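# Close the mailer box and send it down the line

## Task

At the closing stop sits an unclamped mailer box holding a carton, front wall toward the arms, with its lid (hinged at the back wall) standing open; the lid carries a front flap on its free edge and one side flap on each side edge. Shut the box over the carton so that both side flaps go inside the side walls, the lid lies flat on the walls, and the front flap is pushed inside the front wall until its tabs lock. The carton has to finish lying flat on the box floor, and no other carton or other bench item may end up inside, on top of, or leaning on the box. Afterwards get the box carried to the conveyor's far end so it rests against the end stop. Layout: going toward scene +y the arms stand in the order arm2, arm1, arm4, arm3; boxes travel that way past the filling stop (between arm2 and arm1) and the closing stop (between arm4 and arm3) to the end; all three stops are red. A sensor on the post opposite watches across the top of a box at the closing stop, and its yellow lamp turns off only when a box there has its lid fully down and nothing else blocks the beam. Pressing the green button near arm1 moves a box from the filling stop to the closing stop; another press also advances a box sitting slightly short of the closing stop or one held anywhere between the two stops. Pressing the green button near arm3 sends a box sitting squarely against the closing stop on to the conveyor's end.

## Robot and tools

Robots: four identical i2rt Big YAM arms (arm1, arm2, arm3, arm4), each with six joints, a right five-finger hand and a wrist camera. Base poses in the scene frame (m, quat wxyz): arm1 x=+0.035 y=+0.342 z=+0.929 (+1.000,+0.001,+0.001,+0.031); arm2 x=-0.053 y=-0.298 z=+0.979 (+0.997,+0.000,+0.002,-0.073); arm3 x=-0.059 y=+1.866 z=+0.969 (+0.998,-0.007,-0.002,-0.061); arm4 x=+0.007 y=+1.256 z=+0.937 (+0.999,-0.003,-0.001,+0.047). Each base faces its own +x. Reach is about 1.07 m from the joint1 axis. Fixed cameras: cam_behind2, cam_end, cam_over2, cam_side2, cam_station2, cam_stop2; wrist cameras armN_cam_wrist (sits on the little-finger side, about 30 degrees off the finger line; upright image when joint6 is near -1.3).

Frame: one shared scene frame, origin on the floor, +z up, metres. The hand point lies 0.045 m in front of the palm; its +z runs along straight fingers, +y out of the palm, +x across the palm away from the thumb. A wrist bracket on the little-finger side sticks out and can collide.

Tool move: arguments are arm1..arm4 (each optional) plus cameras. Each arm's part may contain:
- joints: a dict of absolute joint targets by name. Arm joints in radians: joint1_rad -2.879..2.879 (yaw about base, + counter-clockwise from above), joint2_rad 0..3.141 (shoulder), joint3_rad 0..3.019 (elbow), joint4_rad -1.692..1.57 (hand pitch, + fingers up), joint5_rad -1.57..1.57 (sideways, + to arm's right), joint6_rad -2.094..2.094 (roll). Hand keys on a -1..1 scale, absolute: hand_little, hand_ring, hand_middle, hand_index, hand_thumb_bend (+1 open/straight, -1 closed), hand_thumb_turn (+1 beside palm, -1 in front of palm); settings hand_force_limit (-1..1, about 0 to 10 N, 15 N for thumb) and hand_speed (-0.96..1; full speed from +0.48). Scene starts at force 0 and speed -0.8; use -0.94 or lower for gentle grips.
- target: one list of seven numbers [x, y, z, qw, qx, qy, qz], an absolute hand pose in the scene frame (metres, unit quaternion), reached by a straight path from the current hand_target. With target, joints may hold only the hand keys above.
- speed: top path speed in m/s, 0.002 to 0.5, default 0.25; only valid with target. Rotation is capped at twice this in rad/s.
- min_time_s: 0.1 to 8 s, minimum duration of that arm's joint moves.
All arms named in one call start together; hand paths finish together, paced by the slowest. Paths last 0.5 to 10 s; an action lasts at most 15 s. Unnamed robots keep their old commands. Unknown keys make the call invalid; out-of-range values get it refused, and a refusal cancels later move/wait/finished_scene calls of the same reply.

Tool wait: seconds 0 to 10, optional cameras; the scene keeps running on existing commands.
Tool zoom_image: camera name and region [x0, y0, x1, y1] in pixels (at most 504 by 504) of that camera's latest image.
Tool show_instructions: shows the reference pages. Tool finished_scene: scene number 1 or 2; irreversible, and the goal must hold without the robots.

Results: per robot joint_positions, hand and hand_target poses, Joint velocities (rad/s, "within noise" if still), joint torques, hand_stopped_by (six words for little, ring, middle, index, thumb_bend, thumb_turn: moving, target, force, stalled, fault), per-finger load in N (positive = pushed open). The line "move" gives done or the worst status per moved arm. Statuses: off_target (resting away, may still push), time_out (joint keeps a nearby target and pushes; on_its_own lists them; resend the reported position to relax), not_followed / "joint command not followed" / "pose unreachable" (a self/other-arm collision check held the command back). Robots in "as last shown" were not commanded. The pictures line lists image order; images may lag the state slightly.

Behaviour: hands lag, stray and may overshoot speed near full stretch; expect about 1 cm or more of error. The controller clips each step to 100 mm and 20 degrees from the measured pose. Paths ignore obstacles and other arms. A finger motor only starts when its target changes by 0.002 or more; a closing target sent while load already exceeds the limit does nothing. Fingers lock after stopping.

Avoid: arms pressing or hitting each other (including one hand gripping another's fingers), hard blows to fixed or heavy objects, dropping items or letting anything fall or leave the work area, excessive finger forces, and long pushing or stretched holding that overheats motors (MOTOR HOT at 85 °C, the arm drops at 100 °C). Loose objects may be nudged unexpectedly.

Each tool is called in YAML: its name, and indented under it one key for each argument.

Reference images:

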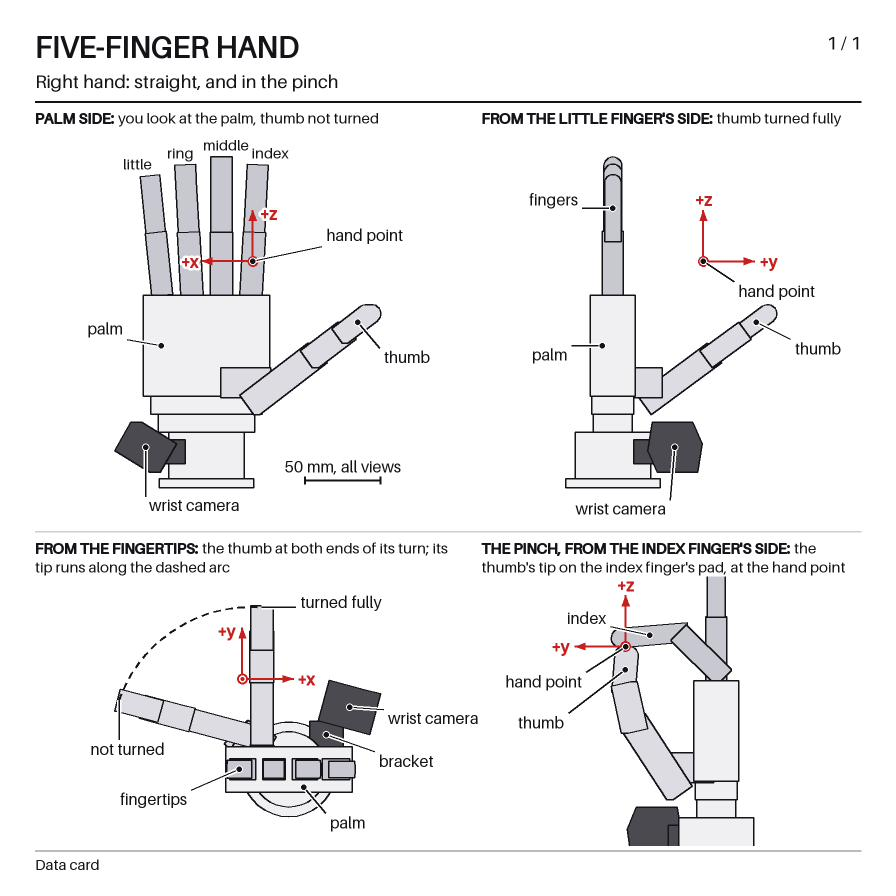

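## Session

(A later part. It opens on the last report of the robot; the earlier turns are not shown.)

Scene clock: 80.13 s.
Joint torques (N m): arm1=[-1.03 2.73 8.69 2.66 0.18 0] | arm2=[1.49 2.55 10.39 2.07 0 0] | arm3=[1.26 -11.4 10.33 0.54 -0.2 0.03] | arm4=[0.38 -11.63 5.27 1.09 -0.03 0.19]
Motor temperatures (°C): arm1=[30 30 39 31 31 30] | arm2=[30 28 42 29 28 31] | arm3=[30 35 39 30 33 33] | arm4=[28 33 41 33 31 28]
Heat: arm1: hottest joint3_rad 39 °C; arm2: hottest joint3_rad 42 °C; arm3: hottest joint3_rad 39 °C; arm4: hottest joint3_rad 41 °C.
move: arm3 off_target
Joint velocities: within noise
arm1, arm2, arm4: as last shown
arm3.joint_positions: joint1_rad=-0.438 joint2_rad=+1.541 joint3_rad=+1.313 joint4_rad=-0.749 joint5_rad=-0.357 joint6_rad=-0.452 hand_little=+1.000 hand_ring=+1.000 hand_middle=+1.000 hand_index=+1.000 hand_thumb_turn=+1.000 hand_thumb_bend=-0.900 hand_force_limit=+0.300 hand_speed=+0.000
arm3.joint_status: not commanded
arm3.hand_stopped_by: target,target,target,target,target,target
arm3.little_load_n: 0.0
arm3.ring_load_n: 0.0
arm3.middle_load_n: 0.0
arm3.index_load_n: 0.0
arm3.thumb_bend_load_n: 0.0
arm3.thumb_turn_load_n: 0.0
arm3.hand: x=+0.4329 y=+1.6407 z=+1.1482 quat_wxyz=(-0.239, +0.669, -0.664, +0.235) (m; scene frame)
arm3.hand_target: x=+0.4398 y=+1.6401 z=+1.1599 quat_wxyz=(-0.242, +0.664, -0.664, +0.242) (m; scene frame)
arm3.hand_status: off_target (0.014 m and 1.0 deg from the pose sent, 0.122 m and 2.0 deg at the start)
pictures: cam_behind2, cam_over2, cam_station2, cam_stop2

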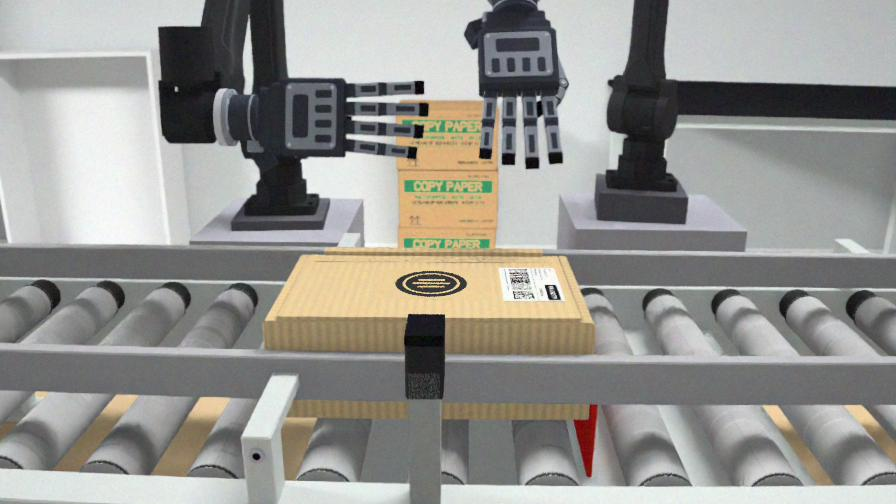

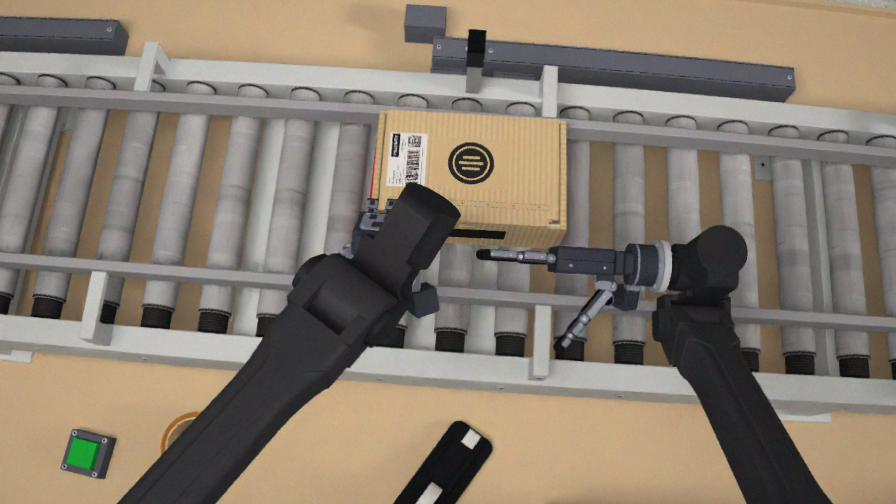

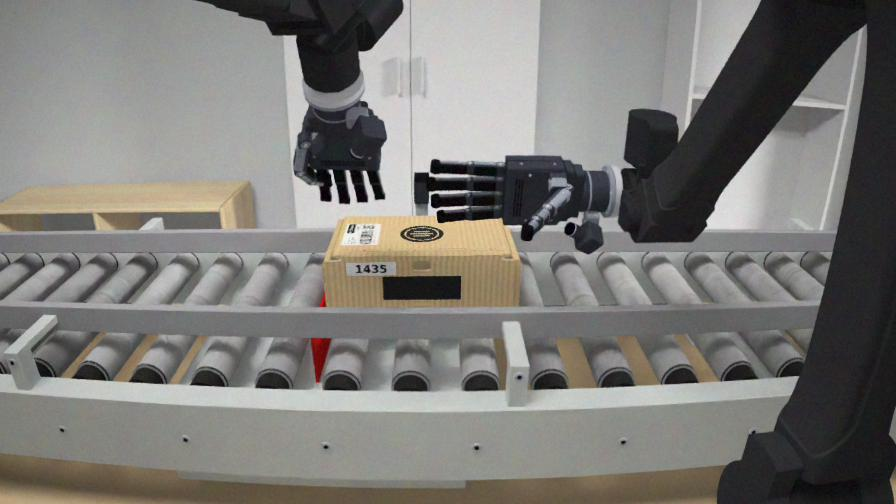

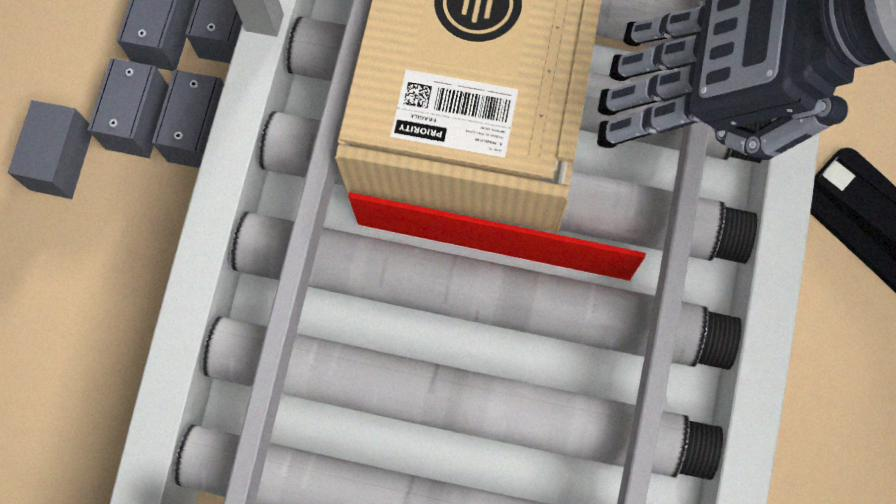

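zoom_image:
  camera: "cam_over2"
  region: [350, 20, 600, 260]

zoom_image:
  camera: "cam_station2"
  region: [310, 160, 540, 320]

zoom_image:
  camera: "cam_behind2"
  region: [250, 230, 620, 440]

Scaled by 2.016 from the camera's 896x504 image, which has a finer 1280x720 frame.

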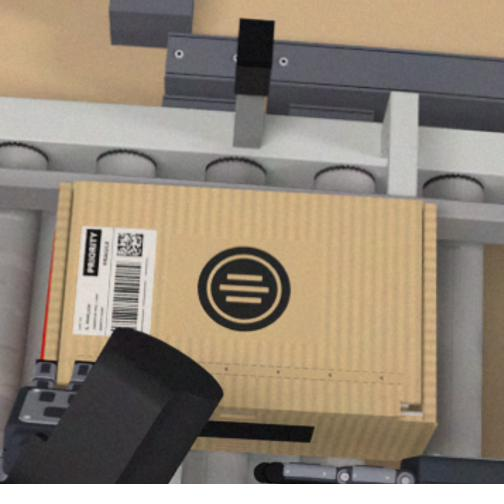

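Scaled by 2.191 from the camera's 896x504 image, which has a finer 1280x720 frame.

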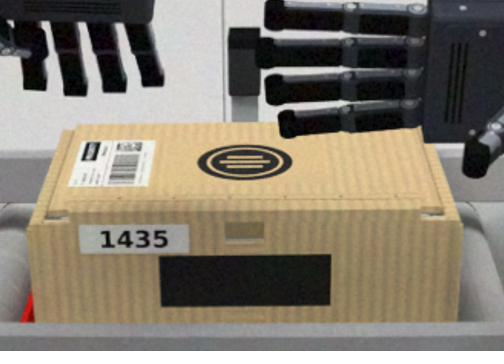

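Scaled by 1.362 from the camera's 896x504 image, which has a finer 1280x720 frame.

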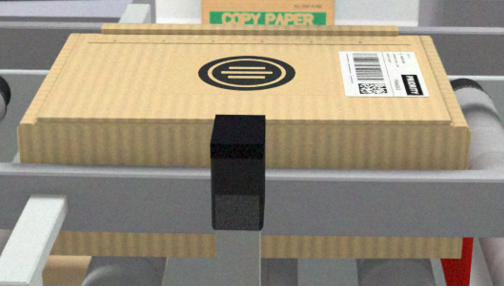

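move:
  arm4: {"target": [0.400, 1.330, 1.230, 0.1302, 0.0692, 0.9890, -0.0091], "speed": 0.4, "joints": {"hand_thumb_turn": 1.0}}
  arm3: {"target": [0.300, 1.850, 1.200, 0, 0.9526, -0.3044, 0], "speed": 0.35}
  cameras: ["cam_over2"]

Scene clock: 84.30 s.
Joint torques (N m): arm1=[-1.03 2.73 8.7 2.67 0.18 0] | arm2=[1.44 2.61 10.43 1.99 0 -0.01] | arm3=[1.38 -10.58 11.96 -0.39 0.06 -0.29] | arm4=[2.02 -4.54 12.4 0.54 0.09 0.18]
Motor temperatures (°C): arm1=[30 30 39 31 31 30] | arm2=[30 28 42 29 28 31] | arm3=[30 35 39 30 33 33] | arm4=[28 33 42 33 31 28]
Heat: arm1: hottest joint3_rad 39 °C; arm2: hottest joint3_rad 42 °C; arm3: hottest joint3_rad 39 °C; arm4: hottest joint3_rad 42 °C.
move: arm3 off_target; arm4 off_target
Joint velocities: within noise
arm1.joint_positions: joint1_rad=-0.045 joint2_rad=+0.554 joint3_rad=+1.360 joint4_rad=-1.357 joint5_rad=+0.107 joint6_rad=-1.308 hand_little=+1.000 hand_ring=+1.000 hand_middle=+1.000 hand_index=+1.000 hand_thumb_turn=+1.000 hand_thumb_bend=+1.000 hand_force_limit=+0.000 hand_speed=-0.800
arm1.joint_status: not commanded
arm1.hand_stopped_by: target,target,target,target,target,target
arm1.little_load_n: 0.0
arm1.ring_load_n: 0.0
arm1.middle_load_n: 0.0
arm1.index_load_n: 0.0
arm1.thumb_bend_load_n: -0.5
arm1.thumb_turn_load_n: 0.0
arm1.hand: x=+0.2357 y=+0.2724 z=+1.4157 quat_wxyz=(-0.022, +0.862, -0.134, +0.488) (m; scene frame)
arm1.hand_target: x=+0.2341 y=+0.2724 z=+1.4241 quat_wxyz=(-0.024, +0.857, -0.134, +0.497) (m; scene frame)
arm1.hand_status: not commanded
arm2.joint_positions: joint1_rad=-0.126 joint2_rad=+0.608 joint3_rad=+1.428 joint4_rad=-1.137 joint5_rad=-0.114 joint6_rad=-1.253 hand_little=+1.000 hand_ring=+1.000 hand_middle=+1.000 hand_index=+1.000 hand_thumb_turn=+1.000 hand_thumb_bend=+1.000 hand_force_limit=+0.000 hand_speed=-0.800
arm2.joint_status: not commanded
arm2.hand_stopped_by: target,target,target,target,target,target
arm2.little_load_n: 0.0
arm2.ring_load_n: -0.5
arm2.middle_load_n: 0.0
arm2.index_load_n: 0.0
arm2.thumb_bend_load_n: 0.0
arm2.thumb_turn_load_n: 0.0
arm2.hand: x=+0.1881 y=-0.3907 z=+1.5289 quat_wxyz=(-0.059, +0.785, -0.203, +0.583) (m; scene frame)
arm2.hand_target: x=+0.1854 y=-0.3900 z=+1.5421 quat_wxyz=(-0.059, +0.777, -0.200, +0.594) (m; scene frame)
arm2.hand_status: not commanded
arm3.joint_positions: joint1_rad=+0.140 joint2_rad=+1.448 joint3_rad=+1.334 joint4_rad=-1.520 joint5_rad=-0.016 joint6_rad=-0.913 hand_little=+1.000 hand_ring=+1.000 hand_middle=+1.000 hand_index=+1.000 hand_thumb_turn=+1.000 hand_thumb_bend=-0.900 hand_force_limit=+0.300 hand_speed=+0.000
arm3.joint_status: not commanded
arm3.hand_stopped_by: target,target,target,target,target,target
arm3.little_load_n: 0.0
arm3.ring_load_n: 0.0
arm3.middle_load_n: 0.0
arm3.index_load_n: 0.0
arm3.thumb_bend_load_n: 0.0
arm3.thumb_turn_load_n: 0.0
arm3.hand: x=+0.2857 y=+1.8484 z=+1.1770 quat_wxyz=(+0.009, +0.949, -0.315, -0.029) (m; scene frame)
arm3.hand_target: x=+0.2988 y=+1.8501 z=+1.1999 quat_wxyz=(+0.000, +0.953, -0.304, +0.000) (m; scene frame)
arm3.hand_status: off_target (0.027 m and 3.7 deg from the pose sent, 0.253 m and 65.9 deg at the start)
arm4.joint_positions: joint1_rad=-0.026 joint2_rad=+1.082 joint3_rad=+1.151 joint4_rad=-1.428 joint5_rad=+0.046 joint6_rad=+1.771 hand_little=+1.000 hand_ring=+1.000 hand_middle=+1.000 hand_index=+1.000 hand_thumb_turn=+1.000 hand_thumb_bend=+1.000 hand_force_limit=+0.300 hand_speed=+0.000
arm4.joint_status: all done
arm4.hand_stopped_by: target,target,target,target,target,target
arm4.little_load_n: 0.0
arm4.ring_load_n: 0.0
arm4.middle_load_n: 0.0
arm4.index_load_n: 0.0
arm4.thumb_bend_load_n: 0.0
arm4.thumb_turn_load_n: 0.0
arm4.hand: x=+0.3856 y=+1.3265 z=+1.2051 quat_wxyz=(-0.110, -0.068, -0.992, +0.011) (m; scene frame)
arm4.hand_target: x=+0.3989 y=+1.3299 z=+1.2297 quat_wxyz=(-0.131, -0.069, -0.989, +0.009) (m; scene frame)
arm4.hand_status: off_target (0.029 m and 2.4 deg from the pose sent, 0.136 m and 126.4 deg at the start)
pictures: cam_over2

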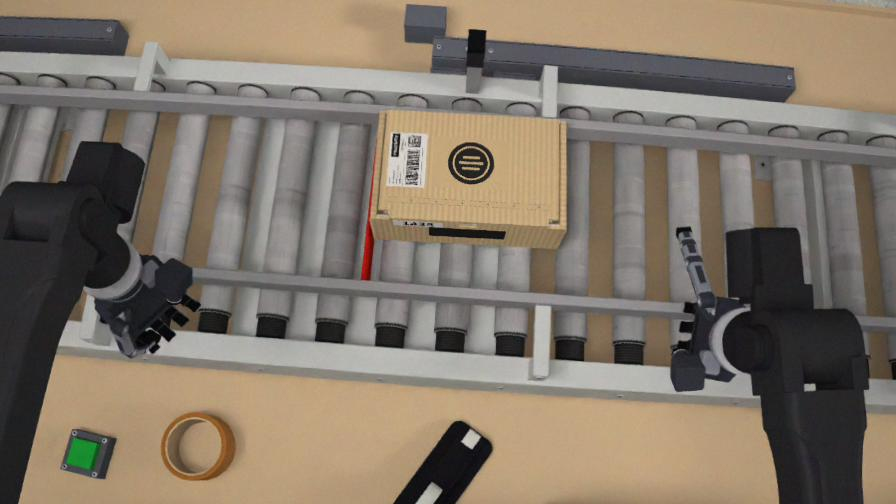

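move:
  arm4: {"target": [0.560, 1.340, 1.090, 0.1302, 0.0692, 0.9890, -0.0091], "speed": 0.35}

move:
  arm4: {"target": [0.583, 1.400, 1.068, 0.1302, 0.0692, 0.9890, -0.0091], "speed": 0.12}
  cameras: ["cam_over2", "cam_station2"]

Scene clock: 86.30 s.
Joint torques (N m): arm1=[-1.03 2.73 8.7 2.67 0.18 0] | arm2=[1.44 2.78 10.41 2.09 -0.01 -0.02] | arm3=[1.32 -10.7 11.99 -0.38 0.05 -0.3] | arm4=[1.85 -12.16 11.54 1.28 0.13 0.16]
Motor temperatures (°C): arm1=[30 30 39 31 31 30] | arm2=[30 28 42 29 28 31] | arm3=[30 35 40 30 33 33] | arm4=[28 33 42 33 31 28]
Heat: arm1: hottest joint3_rad 39 °C; arm2: hottest joint3_rad 42 °C; arm3: hottest joint3_rad 40 °C; arm4: hottest joint3_rad 42 °C.
move: arm4 off_target
Joint velocities: within noise
arm1, arm2, arm3: as last shown
arm1.thumb_bend_load_n: 0.0
arm2.ring_load_n: 0.0
arm3.index_load_n: -0.5
arm3.thumb_turn_load_n: -0.5
arm4.joint_positions: joint1_rad=-0.026 joint2_rad=+1.540 joint3_rad=+1.206 joint4_rad=-1.044 joint5_rad=+0.046 joint6_rad=+1.772 hand_little=+1.000 hand_ring=+1.000 hand_middle=+1.000 hand_index=+1.000 hand_thumb_turn=+1.000 hand_thumb_bend=+1.000 hand_force_limit=+0.300 hand_speed=+0.000
arm4.joint_status: not commanded
arm4.hand_stopped_by: target,target,target,target,target,target
arm4.little_load_n: 0.0
arm4.ring_load_n: 0.0
arm4.middle_load_n: 0.0
arm4.index_load_n: 0.0
arm4.thumb_bend_load_n: -0.5
arm4.thumb_turn_load_n: 0.0
arm4.hand: x=+0.5350 y=+1.3357 z=+1.0663 quat_wxyz=(-0.100, -0.068, -0.993, +0.013) (m; scene frame)
arm4.hand_target: x=+0.5583 y=+1.3400 z=+1.0907 quat_wxyz=(-0.130, -0.069, -0.989, +0.009) (m; scene frame)
arm4.hand_status: off_target (0.035 m and 3.5 deg from the pose sent, 0.209 m and 2.4 deg at the start)
pictures: none

Scene clock: 87.70 s.
Joint torques (N m): arm1=[-1.03 2.73 8.69 2.67 0.18 0] | arm2=[1.49 2.78 10.47 2.11 0.01 0] | arm3=[1.32 -10.46 11.95 -0.39 0.05 -0.29] | arm4=[1.85 -12.75 11.52 1.1 0.16 0.16]
Motor temperatures (°C): arm1=[30 30 40 31 31 30] | arm2=[30 28 42 29 28 31] | arm3=[30 35 40 30 33 33] | arm4=[28 33 42 33 31 28]
Heat: arm1: hottest joint3_rad 40 °C; arm2: hottest joint3_rad 42 °C; arm3: hottest joint3_rad 40 °C; arm4: hottest joint3_rad 42 °C.
move: arm4 off_target
Joint velocities: within noise
arm1, arm2, arm3: as last shown
arm3.index_load_n: 0.0
arm3.thumb_turn_load_n: 0.0
arm4.joint_positions: joint1_rad=+0.093 joint2_rad=+1.627 joint3_rad=+1.260 joint4_rad=-1.010 joint5_rad=+0.075 joint6_rad=+1.883 hand_little=+1.000 hand_ring=+1.000 hand_middle=+1.000 hand_index=+1.000 hand_thumb_turn=+1.000 hand_thumb_bend=+1.000 hand_force_limit=+0.300 hand_speed=+0.000
arm4.joint_status: not commanded
arm4.hand_stopped_by: target,target,target,target,target,target
arm4.little_load_n: 0.0
arm4.ring_load_n: 0.0
arm4.middle_load_n: 0.0
arm4.index_load_n: 0.0
arm4.thumb_bend_load_n: 0.0
arm4.thumb_turn_load_n: 0.0
arm4.hand: x=+0.5576 y=+1.3935 z=+1.0484 quat_wxyz=(-0.105, -0.066, -0.992, +0.015) (m; scene frame)
arm4.hand_target: x=+0.5813 y=+1.3998 z=+1.0686 quat_wxyz=(-0.130, -0.069, -0.989, +0.009) (m; scene frame)
arm4.hand_status: off_target (0.033 m and 3.1 deg from the pose sent, 0.080 m and 3.5 deg at the start)
pictures: cam_over2, cam_station2

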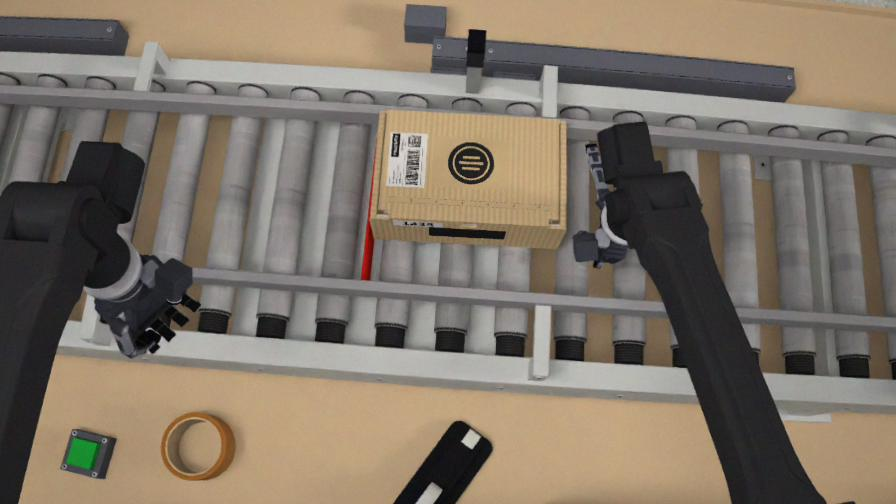

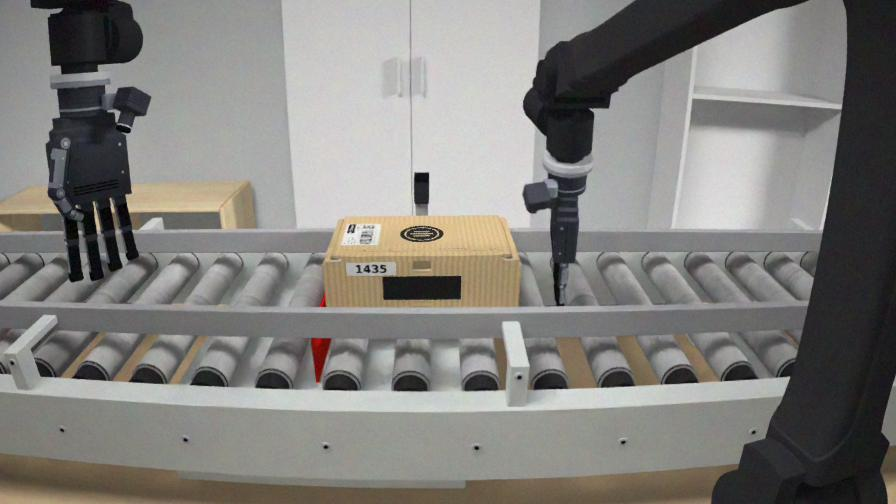

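move:
  arm4: {"target": [0.583, 1.475, 1.066, 0.1302, 0.0692, 0.9890, -0.0091], "speed": 0.06}
  cameras: ["cam_over2", "cam_station2"]

Scene clock: 89.77 s.
Joint torques (N m): arm1=[-1.03 2.73 8.69 2.67 0.18 0.01] | arm2=[1.61 2.73 10.51 2.03 0.01 0] | arm3=[1.26 -10.7 11.99 -0.36 0.05 -0.3] | arm4=[2.84 -12.75 11.97 0.75 -0.21 0.16]
Motor temperatures (°C): arm1=[30 30 40 31 31 30] | arm2=[30 28 42 29 28 31] | arm3=[30 35 40 30 33 33] | arm4=[28 33 43 33 31 28]
Heat: arm1: hottest joint3_rad 40 °C; arm2: hottest joint3_rad 42 °C; arm3: hottest joint3_rad 40 °C; arm4: hottest joint3_rad 43 °C.
move: arm4 off_target
Joint velocities: within noise
arm1, arm2, arm3: as last shown
arm4.joint_positions: joint1_rad=+0.218 joint2_rad=+1.669 joint3_rad=+1.315 joint4_rad=-1.026 joint5_rad=+0.119 joint6_rad=+2.022 hand_little=+1.000 hand_ring=+1.000 hand_middle=+1.000 hand_index=+1.000 hand_thumb_turn=+1.000 hand_thumb_bend=+1.000 hand_force_limit=+0.300 hand_speed=+0.000
arm4.joint_status: not commanded
arm4.hand_stopped_by: target,target,target,target,target,target
arm4.little_load_n: 0.0
arm4.ring_load_n: 0.0
arm4.middle_load_n: 0.0
arm4.index_load_n: 0.0
arm4.thumb_bend_load_n: 0.0
arm4.thumb_turn_load_n: 0.0
arm4.hand: x=+0.5625 y=+1.4530 z=+1.0488 quat_wxyz=(-0.112, -0.075, -0.991, +0.022) (m; scene frame)
arm4.hand_target: x=+0.5810 y=+1.4745 z=+1.0665 quat_wxyz=(-0.130, -0.069, -0.989, +0.009) (m; scene frame)
arm4.hand_status: off_target (0.035 m and 2.7 deg from the pose sent, 0.087 m and 3.0 deg at the start)
pictures: cam_over2, cam_station2

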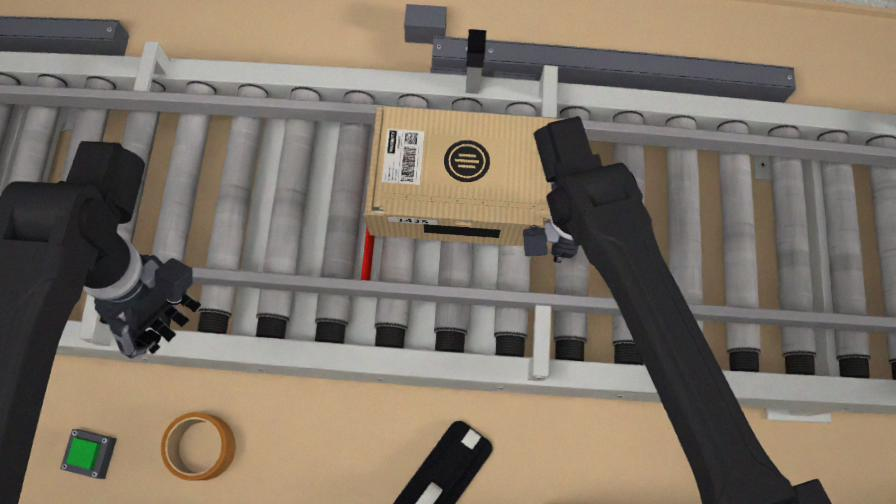

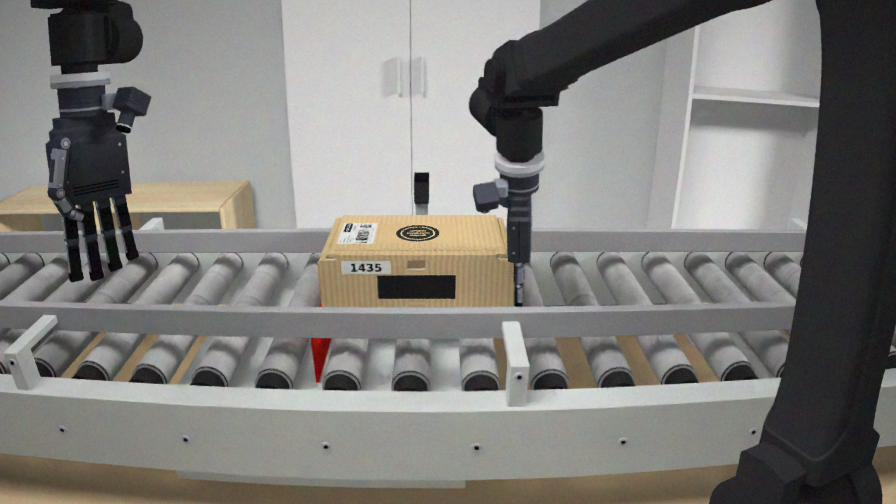

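move:
  arm4: {"target": [0.583, 1.490, 1.066, 0.1302, 0.0692, 0.9890, -0.0091], "speed": 0.05}
  cameras: ["cam_over2", "cam_station2"]

zoom_image:
  camera: "cam_over2"
  region: [340, 60, 620, 300]

Scene clock: 91.00 s.
Joint torques (N m): arm1=[-1.03 2.73 8.68 2.69 0.18 0] | arm2=[1.38 2.67 10.43 2.06 0 -0.02] | arm3=[1.38 -10.58 11.96 -0.4 0.05 -0.3] | arm4=[4.66 -12.98 12.41 1.16 -0.69 0.16]
Motor temperatures (°C): arm1=[30 30 40 31 31 30] | arm2=[30 28 42 29 28 31] | arm3=[30 35 40 30 33 33] | arm4=[28 33 43 33 31 28]
Heat: arm1: hottest joint3_rad 40 °C; arm2: hottest joint3_rad 42 °C; arm3: hottest joint3_rad 40 °C; arm4: hottest joint3_rad 43 °C.
move: arm4 off_target
Joint velocities: within noise
arm1, arm2, arm3: as last shown
arm4.joint_positions: joint1_rad=+0.227 joint2_rad=+1.676 joint3_rad=+1.324 joint4_rad=-1.040 joint5_rad=+0.139 joint6_rad=+2.050 hand_little=+1.000 hand_ring=+1.000 hand_middle=+1.000 hand_index=+1.000 hand_thumb_turn=+1.000 hand_thumb_bend=+1.000 hand_force_limit=+0.300 hand_speed=+0.000
arm4.joint_status: not commanded
arm4.hand_stopped_by: target,target,target,target,target,target
arm4.little_load_n: 0.0
arm4.ring_load_n: 0.0
arm4.middle_load_n: 0.0
arm4.index_load_n: 0.0
arm4.thumb_bend_load_n: 0.0
arm4.thumb_turn_load_n: 0.0
arm4.hand: x=+0.5636 y=+1.4532 z=+1.0479 quat_wxyz=(-0.111, -0.085, -0.990, +0.031) (m; scene frame)
arm4.hand_target: x=+0.5799 y=+1.4891 z=+1.0668 quat_wxyz=(-0.130, -0.069, -0.989, +0.008) (m; scene frame)
arm4.hand_status: off_target (0.045 m and 3.8 deg from the pose sent, 0.046 m and 2.7 deg at the start)
pictures: cam_over2, cam_station2

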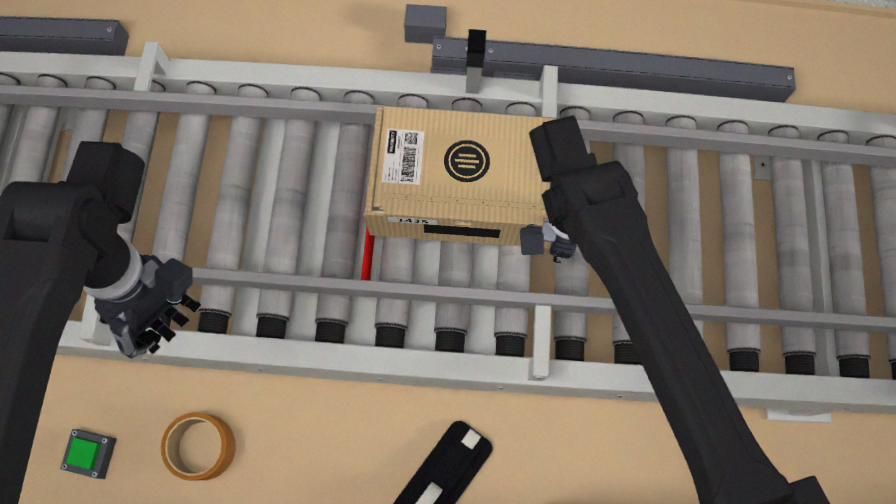

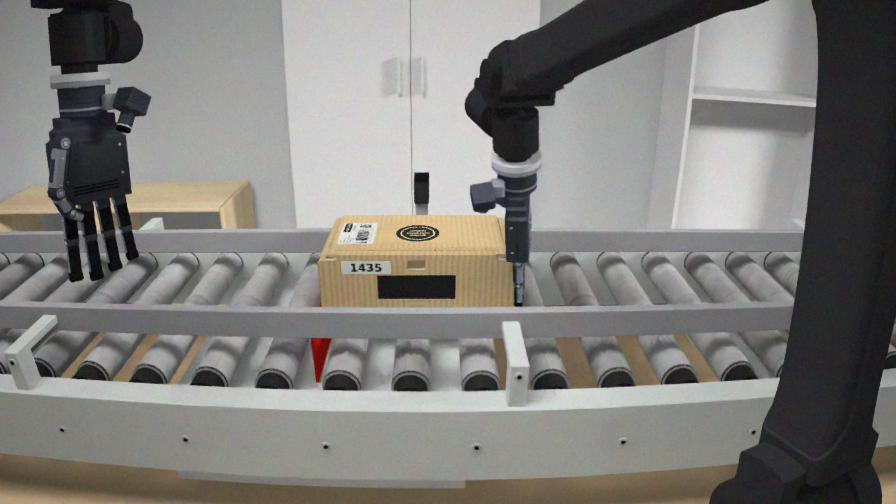

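Scaled by 1.800 from the camera's 896x504 image, which has a finer 1280x720 frame.

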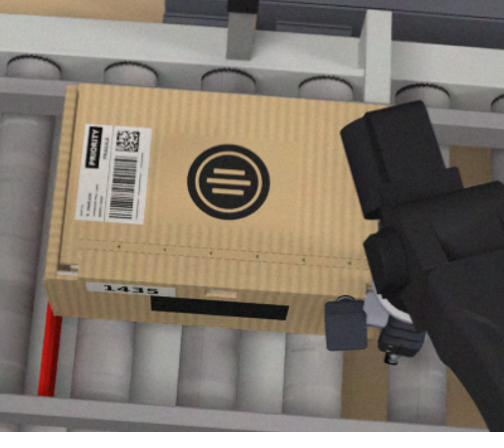

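Square against the stop. Retreat arm4 and approach the button with arm3.

move:
  arm4: {"target": [0.565, 1.350, 1.070, 0.1302, 0.0692, 0.9890, -0.0091], "speed": 0.2}

move:
  arm4: {"target": [0.450, 1.290, 1.200, 0.1302, 0.0692, 0.9890, -0.0091], "speed": 0.3}
  arm3: {"target": [0.140, 2.100, 1.000, 0, 0.9526, -0.3044, 0], "speed": 0.35}
  cameras: ["cam_over2", "arm3_cam_wrist", "cam_stop2", "cam_behind2"]

Scene clock: 92.83 s.
Joint torques (N m): arm1=[-1.08 2.73 8.7 2.67 0.18 0] | arm2=[1.38 2.49 10.52 2.06 0 -0.03] | arm3=[1.14 -10.75 11.99 -0.36 0.05 -0.3] | arm4=[1.67 -14.8 7.19 1.54 -0.04 0.04]
Motor temperatures (°C): arm1=[30 30 40 31 31 30] | arm2=[30 28 42 29 28 31] | arm3=[30 35 40 30 33 33] | arm4=[28 33 43 33 31 28]
Heat: arm1: hottest joint3_rad 40 °C; arm2: hottest joint3_rad 42 °C; arm3: hottest joint3_rad 40 °C; arm4: hottest joint3_rad 43 °C.
move: arm4 done
Joint velocities: within noise
arm1, arm2, arm3: as last shown
arm2.index_load_n: -0.5
arm4.joint_positions: joint1_rad=+0.001 joint2_rad=+1.596 joint3_rad=+1.258 joint4_rad=-0.996 joint5_rad=+0.057 joint6_rad=+1.808 hand_little=+1.000 hand_ring=+1.000 hand_middle=+1.000 hand_index=+1.000 hand_thumb_turn=+1.000 hand_thumb_bend=+1.000 hand_force_limit=+0.300 hand_speed=+0.000
arm4.joint_status: not commanded
arm4.hand_stopped_by: target,target,target,target,target,target
arm4.little_load_n: 0.0
arm4.ring_load_n: 0.0
arm4.middle_load_n: 0.0
arm4.index_load_n: 0.0
arm4.thumb_bend_load_n: 0.0
arm4.thumb_turn_load_n: 0.0
arm4.hand: x=+0.5664 y=+1.3493 z=+1.0654 quat_wxyz=(-0.123, -0.074, -0.990, +0.011) (m; scene frame)
arm4.hand_target: x=+0.5650 y=+1.3501 z=+1.0699 quat_wxyz=(-0.130, -0.069, -0.989, +0.009) (m; scene frame)
arm4.hand_status: done (0.005 m and 1.0 deg from the pose sent, 0.106 m and 3.8 deg at the start)
pictures: none

Scene clock: 95.00 s.
Joint torques (N m): arm1=[-0.97 2.73 8.7 2.67 0.18 0] | arm2=[1.2 2.67 10.37 2.1 0 -0.01] | arm3=[1.49 -8 6.41 0.4 0.03 0.04] | arm4=[0.79 -8.12 8.98 0.64 -0.1 0.01]
Motor temperatures (°C): arm1=[30 30 40 31 31 30] | arm2=[30 28 42 29 28 31] | arm3=[30 35 40 30 33 33] | arm4=[28 33 43 33 31 28]
Heat: arm1: hottest joint3_rad 40 °C; arm2: hottest joint3_rad 42 °C; arm3: hottest joint3_rad 40 °C; arm4: hottest joint3_rad 43 °C.
move: arm3 done; arm4 done
Joint velocities: within noise
arm1, arm2: as last shown
arm2.index_load_n: 0.0
arm3.joint_positions: joint1_rad=+0.906 joint2_rad=+1.464 joint3_rad=+0.878 joint4_rad=-0.985 joint5_rad=-0.014 joint6_rad=-0.174 hand_little=+1.000 hand_ring=+1.000 hand_middle=+1.000 hand_index=+1.000 hand_thumb_turn=+1.000 hand_thumb_bend=-0.900 hand_force_limit=+0.300 hand_speed=+0.000
arm3.joint_status: not commanded
arm3.hand_stopped_by: target,target,target,target,target,target
arm3.little_load_n: 0.0
arm3.ring_load_n: 0.0
arm3.middle_load_n: 0.0
arm3.index_load_n: -0.5
arm3.thumb_bend_load_n: 0.0
arm3.thumb_turn_load_n: 0.0
arm3.hand: x=+0.1401 y=+2.0952 z=+1.0013 quat_wxyz=(+0.003, +0.953, -0.302, -0.003) (m; scene frame)
arm3.hand_target: x=+0.1400 y=+2.0999 z=+1.0000 quat_wxyz=(+0.000, +0.953, -0.304, +0.000) (m; scene frame)
arm3.hand_status: done (0.005 m and 0.6 deg from the pose sent, 0.340 m and 3.7 deg at the start)
arm4.joint_positions: joint1_rad=-0.132 joint2_rad=+1.224 joint3_rad=+1.222 joint4_rad=-1.316 joint5_rad=+0.022 joint6_rad=+1.672 hand_little=+1.000 hand_ring=+1.000 hand_middle=+1.000 hand_index=+1.000 hand_thumb_turn=+1.000 hand_thumb_bend=+1.000 hand_force_limit=+0.300 hand_speed=+0.000
arm4.joint_status: not commanded
arm4.hand_stopped_by: target,target,target,target,target,target
arm4.little_load_n: 0.0
arm4.ring_load_n: 0.0
arm4.middle_load_n: 0.0
arm4.index_load_n: 0.0
arm4.thumb_bend_load_n: 0.0
arm4.thumb_turn_load_n: 0.0
arm4.hand: x=+0.4499 y=+1.2925 z=+1.1951 quat_wxyz=(-0.128, -0.070, -0.989, +0.009) (m; scene frame)
arm4.hand_target: x=+0.4500 y=+1.2900 z=+1.2000 quat_wxyz=(-0.130, -0.069, -0.989, +0.009) (m; scene frame)
arm4.hand_status: done (0.005 m and 0.3 deg from the pose sent, 0.188 m and 1.0 deg at the start)
pictures: arm3_cam_wrist, cam_behind2, cam_over2, cam_stop2
camera_calibration:
arm3_cam_wrist: T_world_to_cam=[[-0.346078, -0.936756, 0.0521416, 1.95301], [-0.818652, 0.328659, 0.470947, -1.04072], [-0.458299, 0.120299, -0.880619, 0.811276], [0, 0, 0, 1]] pos_world=[0.195714, 2.07394, 1.10272]

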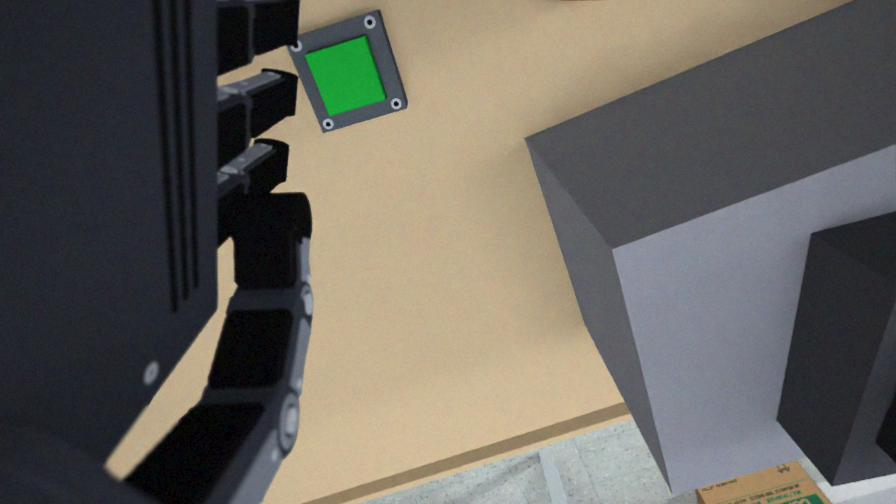

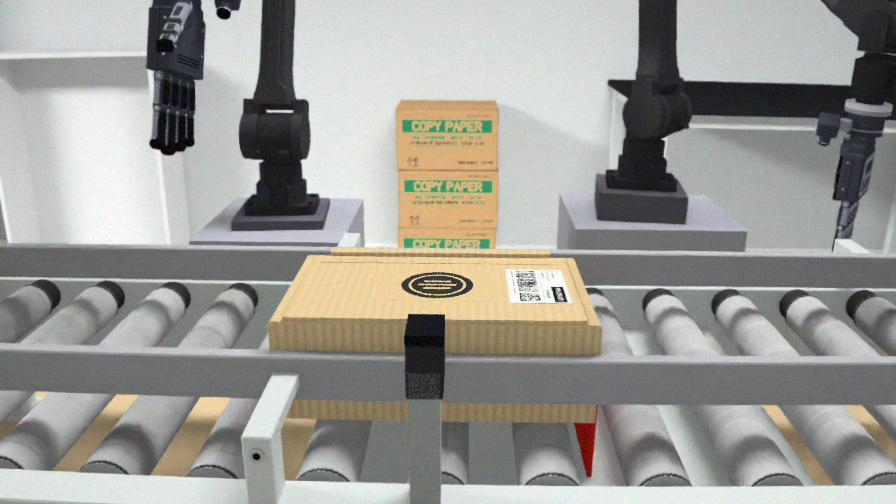

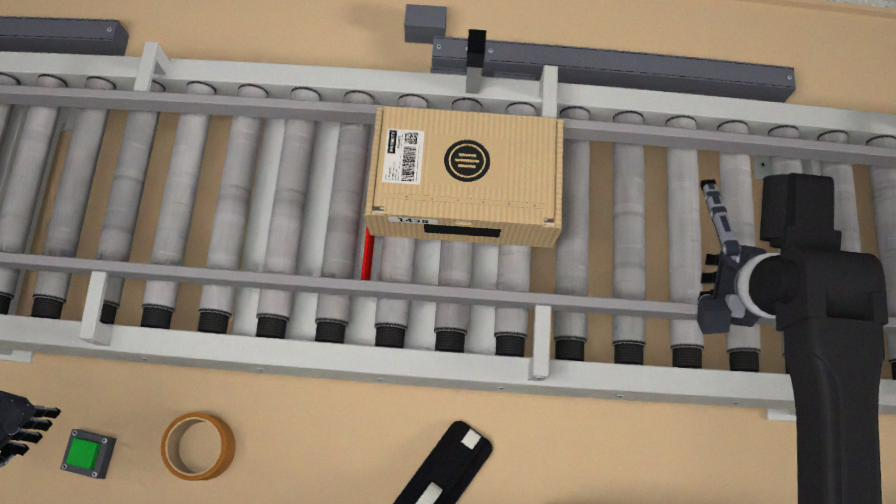

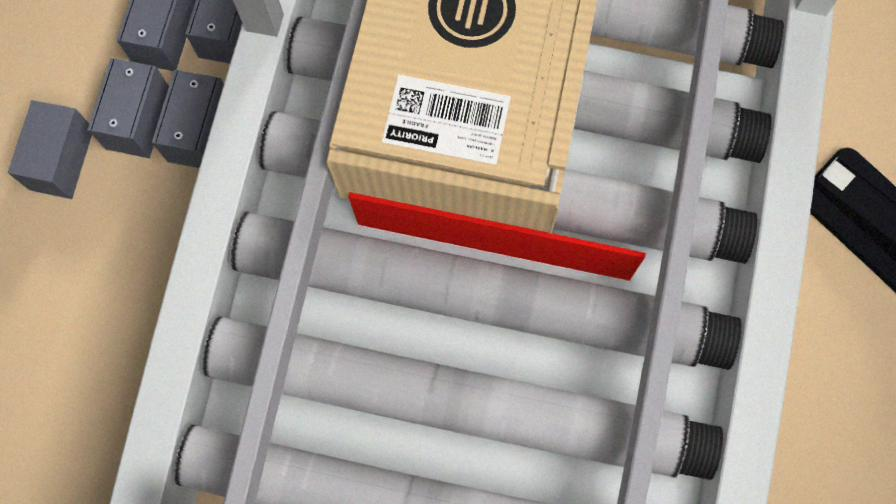

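move:
  arm3: {"target": [0.123, 2.113, 0.880, 0, 0.9526, -0.3044, 0], "speed": 0.2}
  cameras: ["cam_over2", "arm3_cam_wrist", "cam_end"]

Scene clock: 96.67 s.
Joint torques (N m): arm1=[-1.03 2.73 8.69 2.66 0.18 0] | arm2=[1.38 2.73 10.39 2.07 0.01 -0.01] | arm3=[1.67 -9.29 4.26 0.42 0.05 0.06] | arm4=[0.91 -8.06 8.79 0.64 -0.08 0.01]
Motor temperatures (°C): arm1=[30 30 40 31 31 30] | arm2=[30 28 42 29 28 31] | arm3=[30 35 40 30 33 33] | arm4=[28 33 43 33 31 28]
Heat: arm1: hottest joint3_rad 40 °C; arm2: hottest joint3_rad 42 °C; arm3: hottest joint3_rad 40 °C; arm4: hottest joint3_rad 43 °C.
move: arm3 done
Joint velocities: within noise
arm1, arm2, arm4: as last shown
arm1.middle_load_n: -0.5
arm3.joint_positions: joint1_rad=+0.967 joint2_rad=+1.720 joint3_rad=+0.770 joint4_rad=-0.617 joint5_rad=-0.013 joint6_rad=-0.113 hand_little=+1.000 hand_ring=+1.000 hand_middle=+1.000 hand_index=+1.000 hand_thumb_turn=+1.000 hand_thumb_bend=-0.900 hand_force_limit=+0.300 hand_speed=+0.000
arm3.joint_status: not commanded
arm3.hand_stopped_by: target,target,target,target,target,target
arm3.little_load_n: 0.0
arm3.ring_load_n: 0.0
arm3.middle_load_n: 0.0
arm3.index_load_n: 0.0
arm3.thumb_bend_load_n: 0.0
arm3.thumb_turn_load_n: 0.0
arm3.hand: x=+0.1248 y=+2.1098 z=+0.8820 quat_wxyz=(+0.002, +0.953, -0.302, -0.002) (m; scene frame)
arm3.hand_target: x=+0.1231 y=+2.1130 z=+0.8801 quat_wxyz=(+0.000, +0.953, -0.305, +0.000) (m; scene frame)
arm3.hand_status: done (0.004 m and 0.4 deg from the pose sent, 0.124 m and 0.6 deg at the start)
pictures: arm3_cam_wrist, cam_end, cam_over2
camera_calibration:
arm3_cam_wrist: T_world_to_cam=[[-0.346568, -0.9367, 0.0498379, 1.96955], [-0.819457, 0.32819, 0.469875, -0.999859], [-0.456488, 0.122004, -0.881325, 0.694145], [0, 0, 0, 1]] pos_world=[0.18011, 2.08833, 0.983417]

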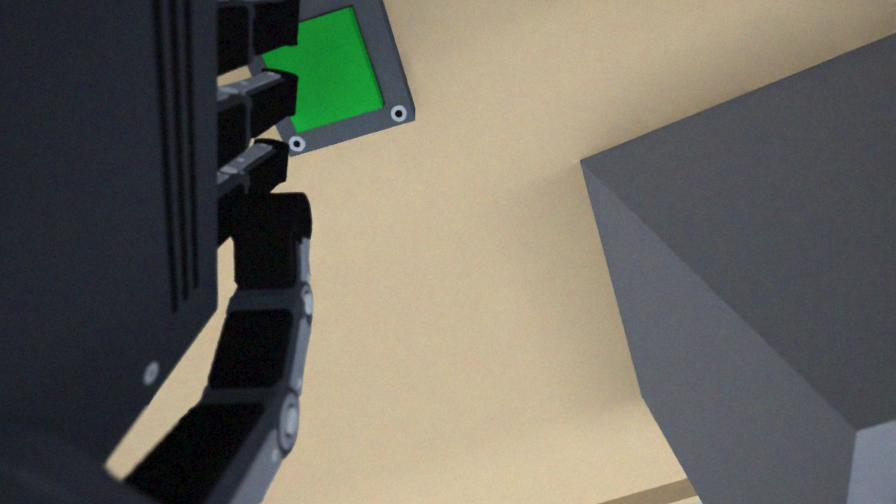

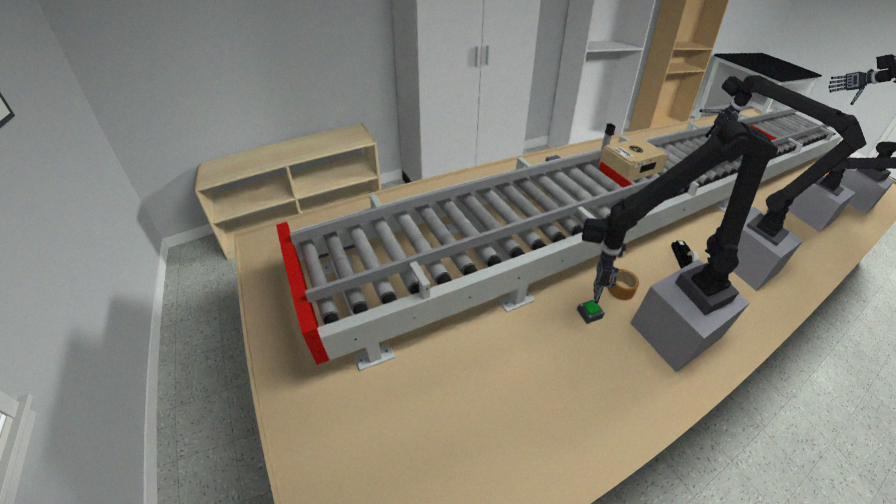

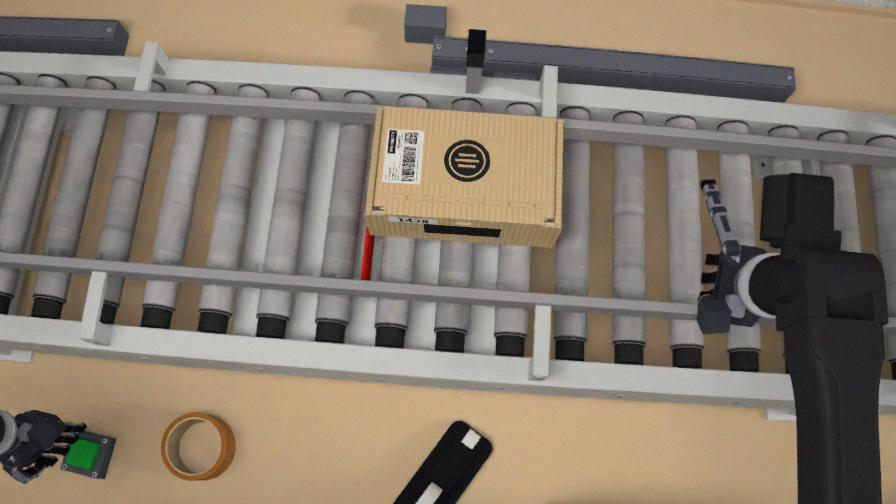

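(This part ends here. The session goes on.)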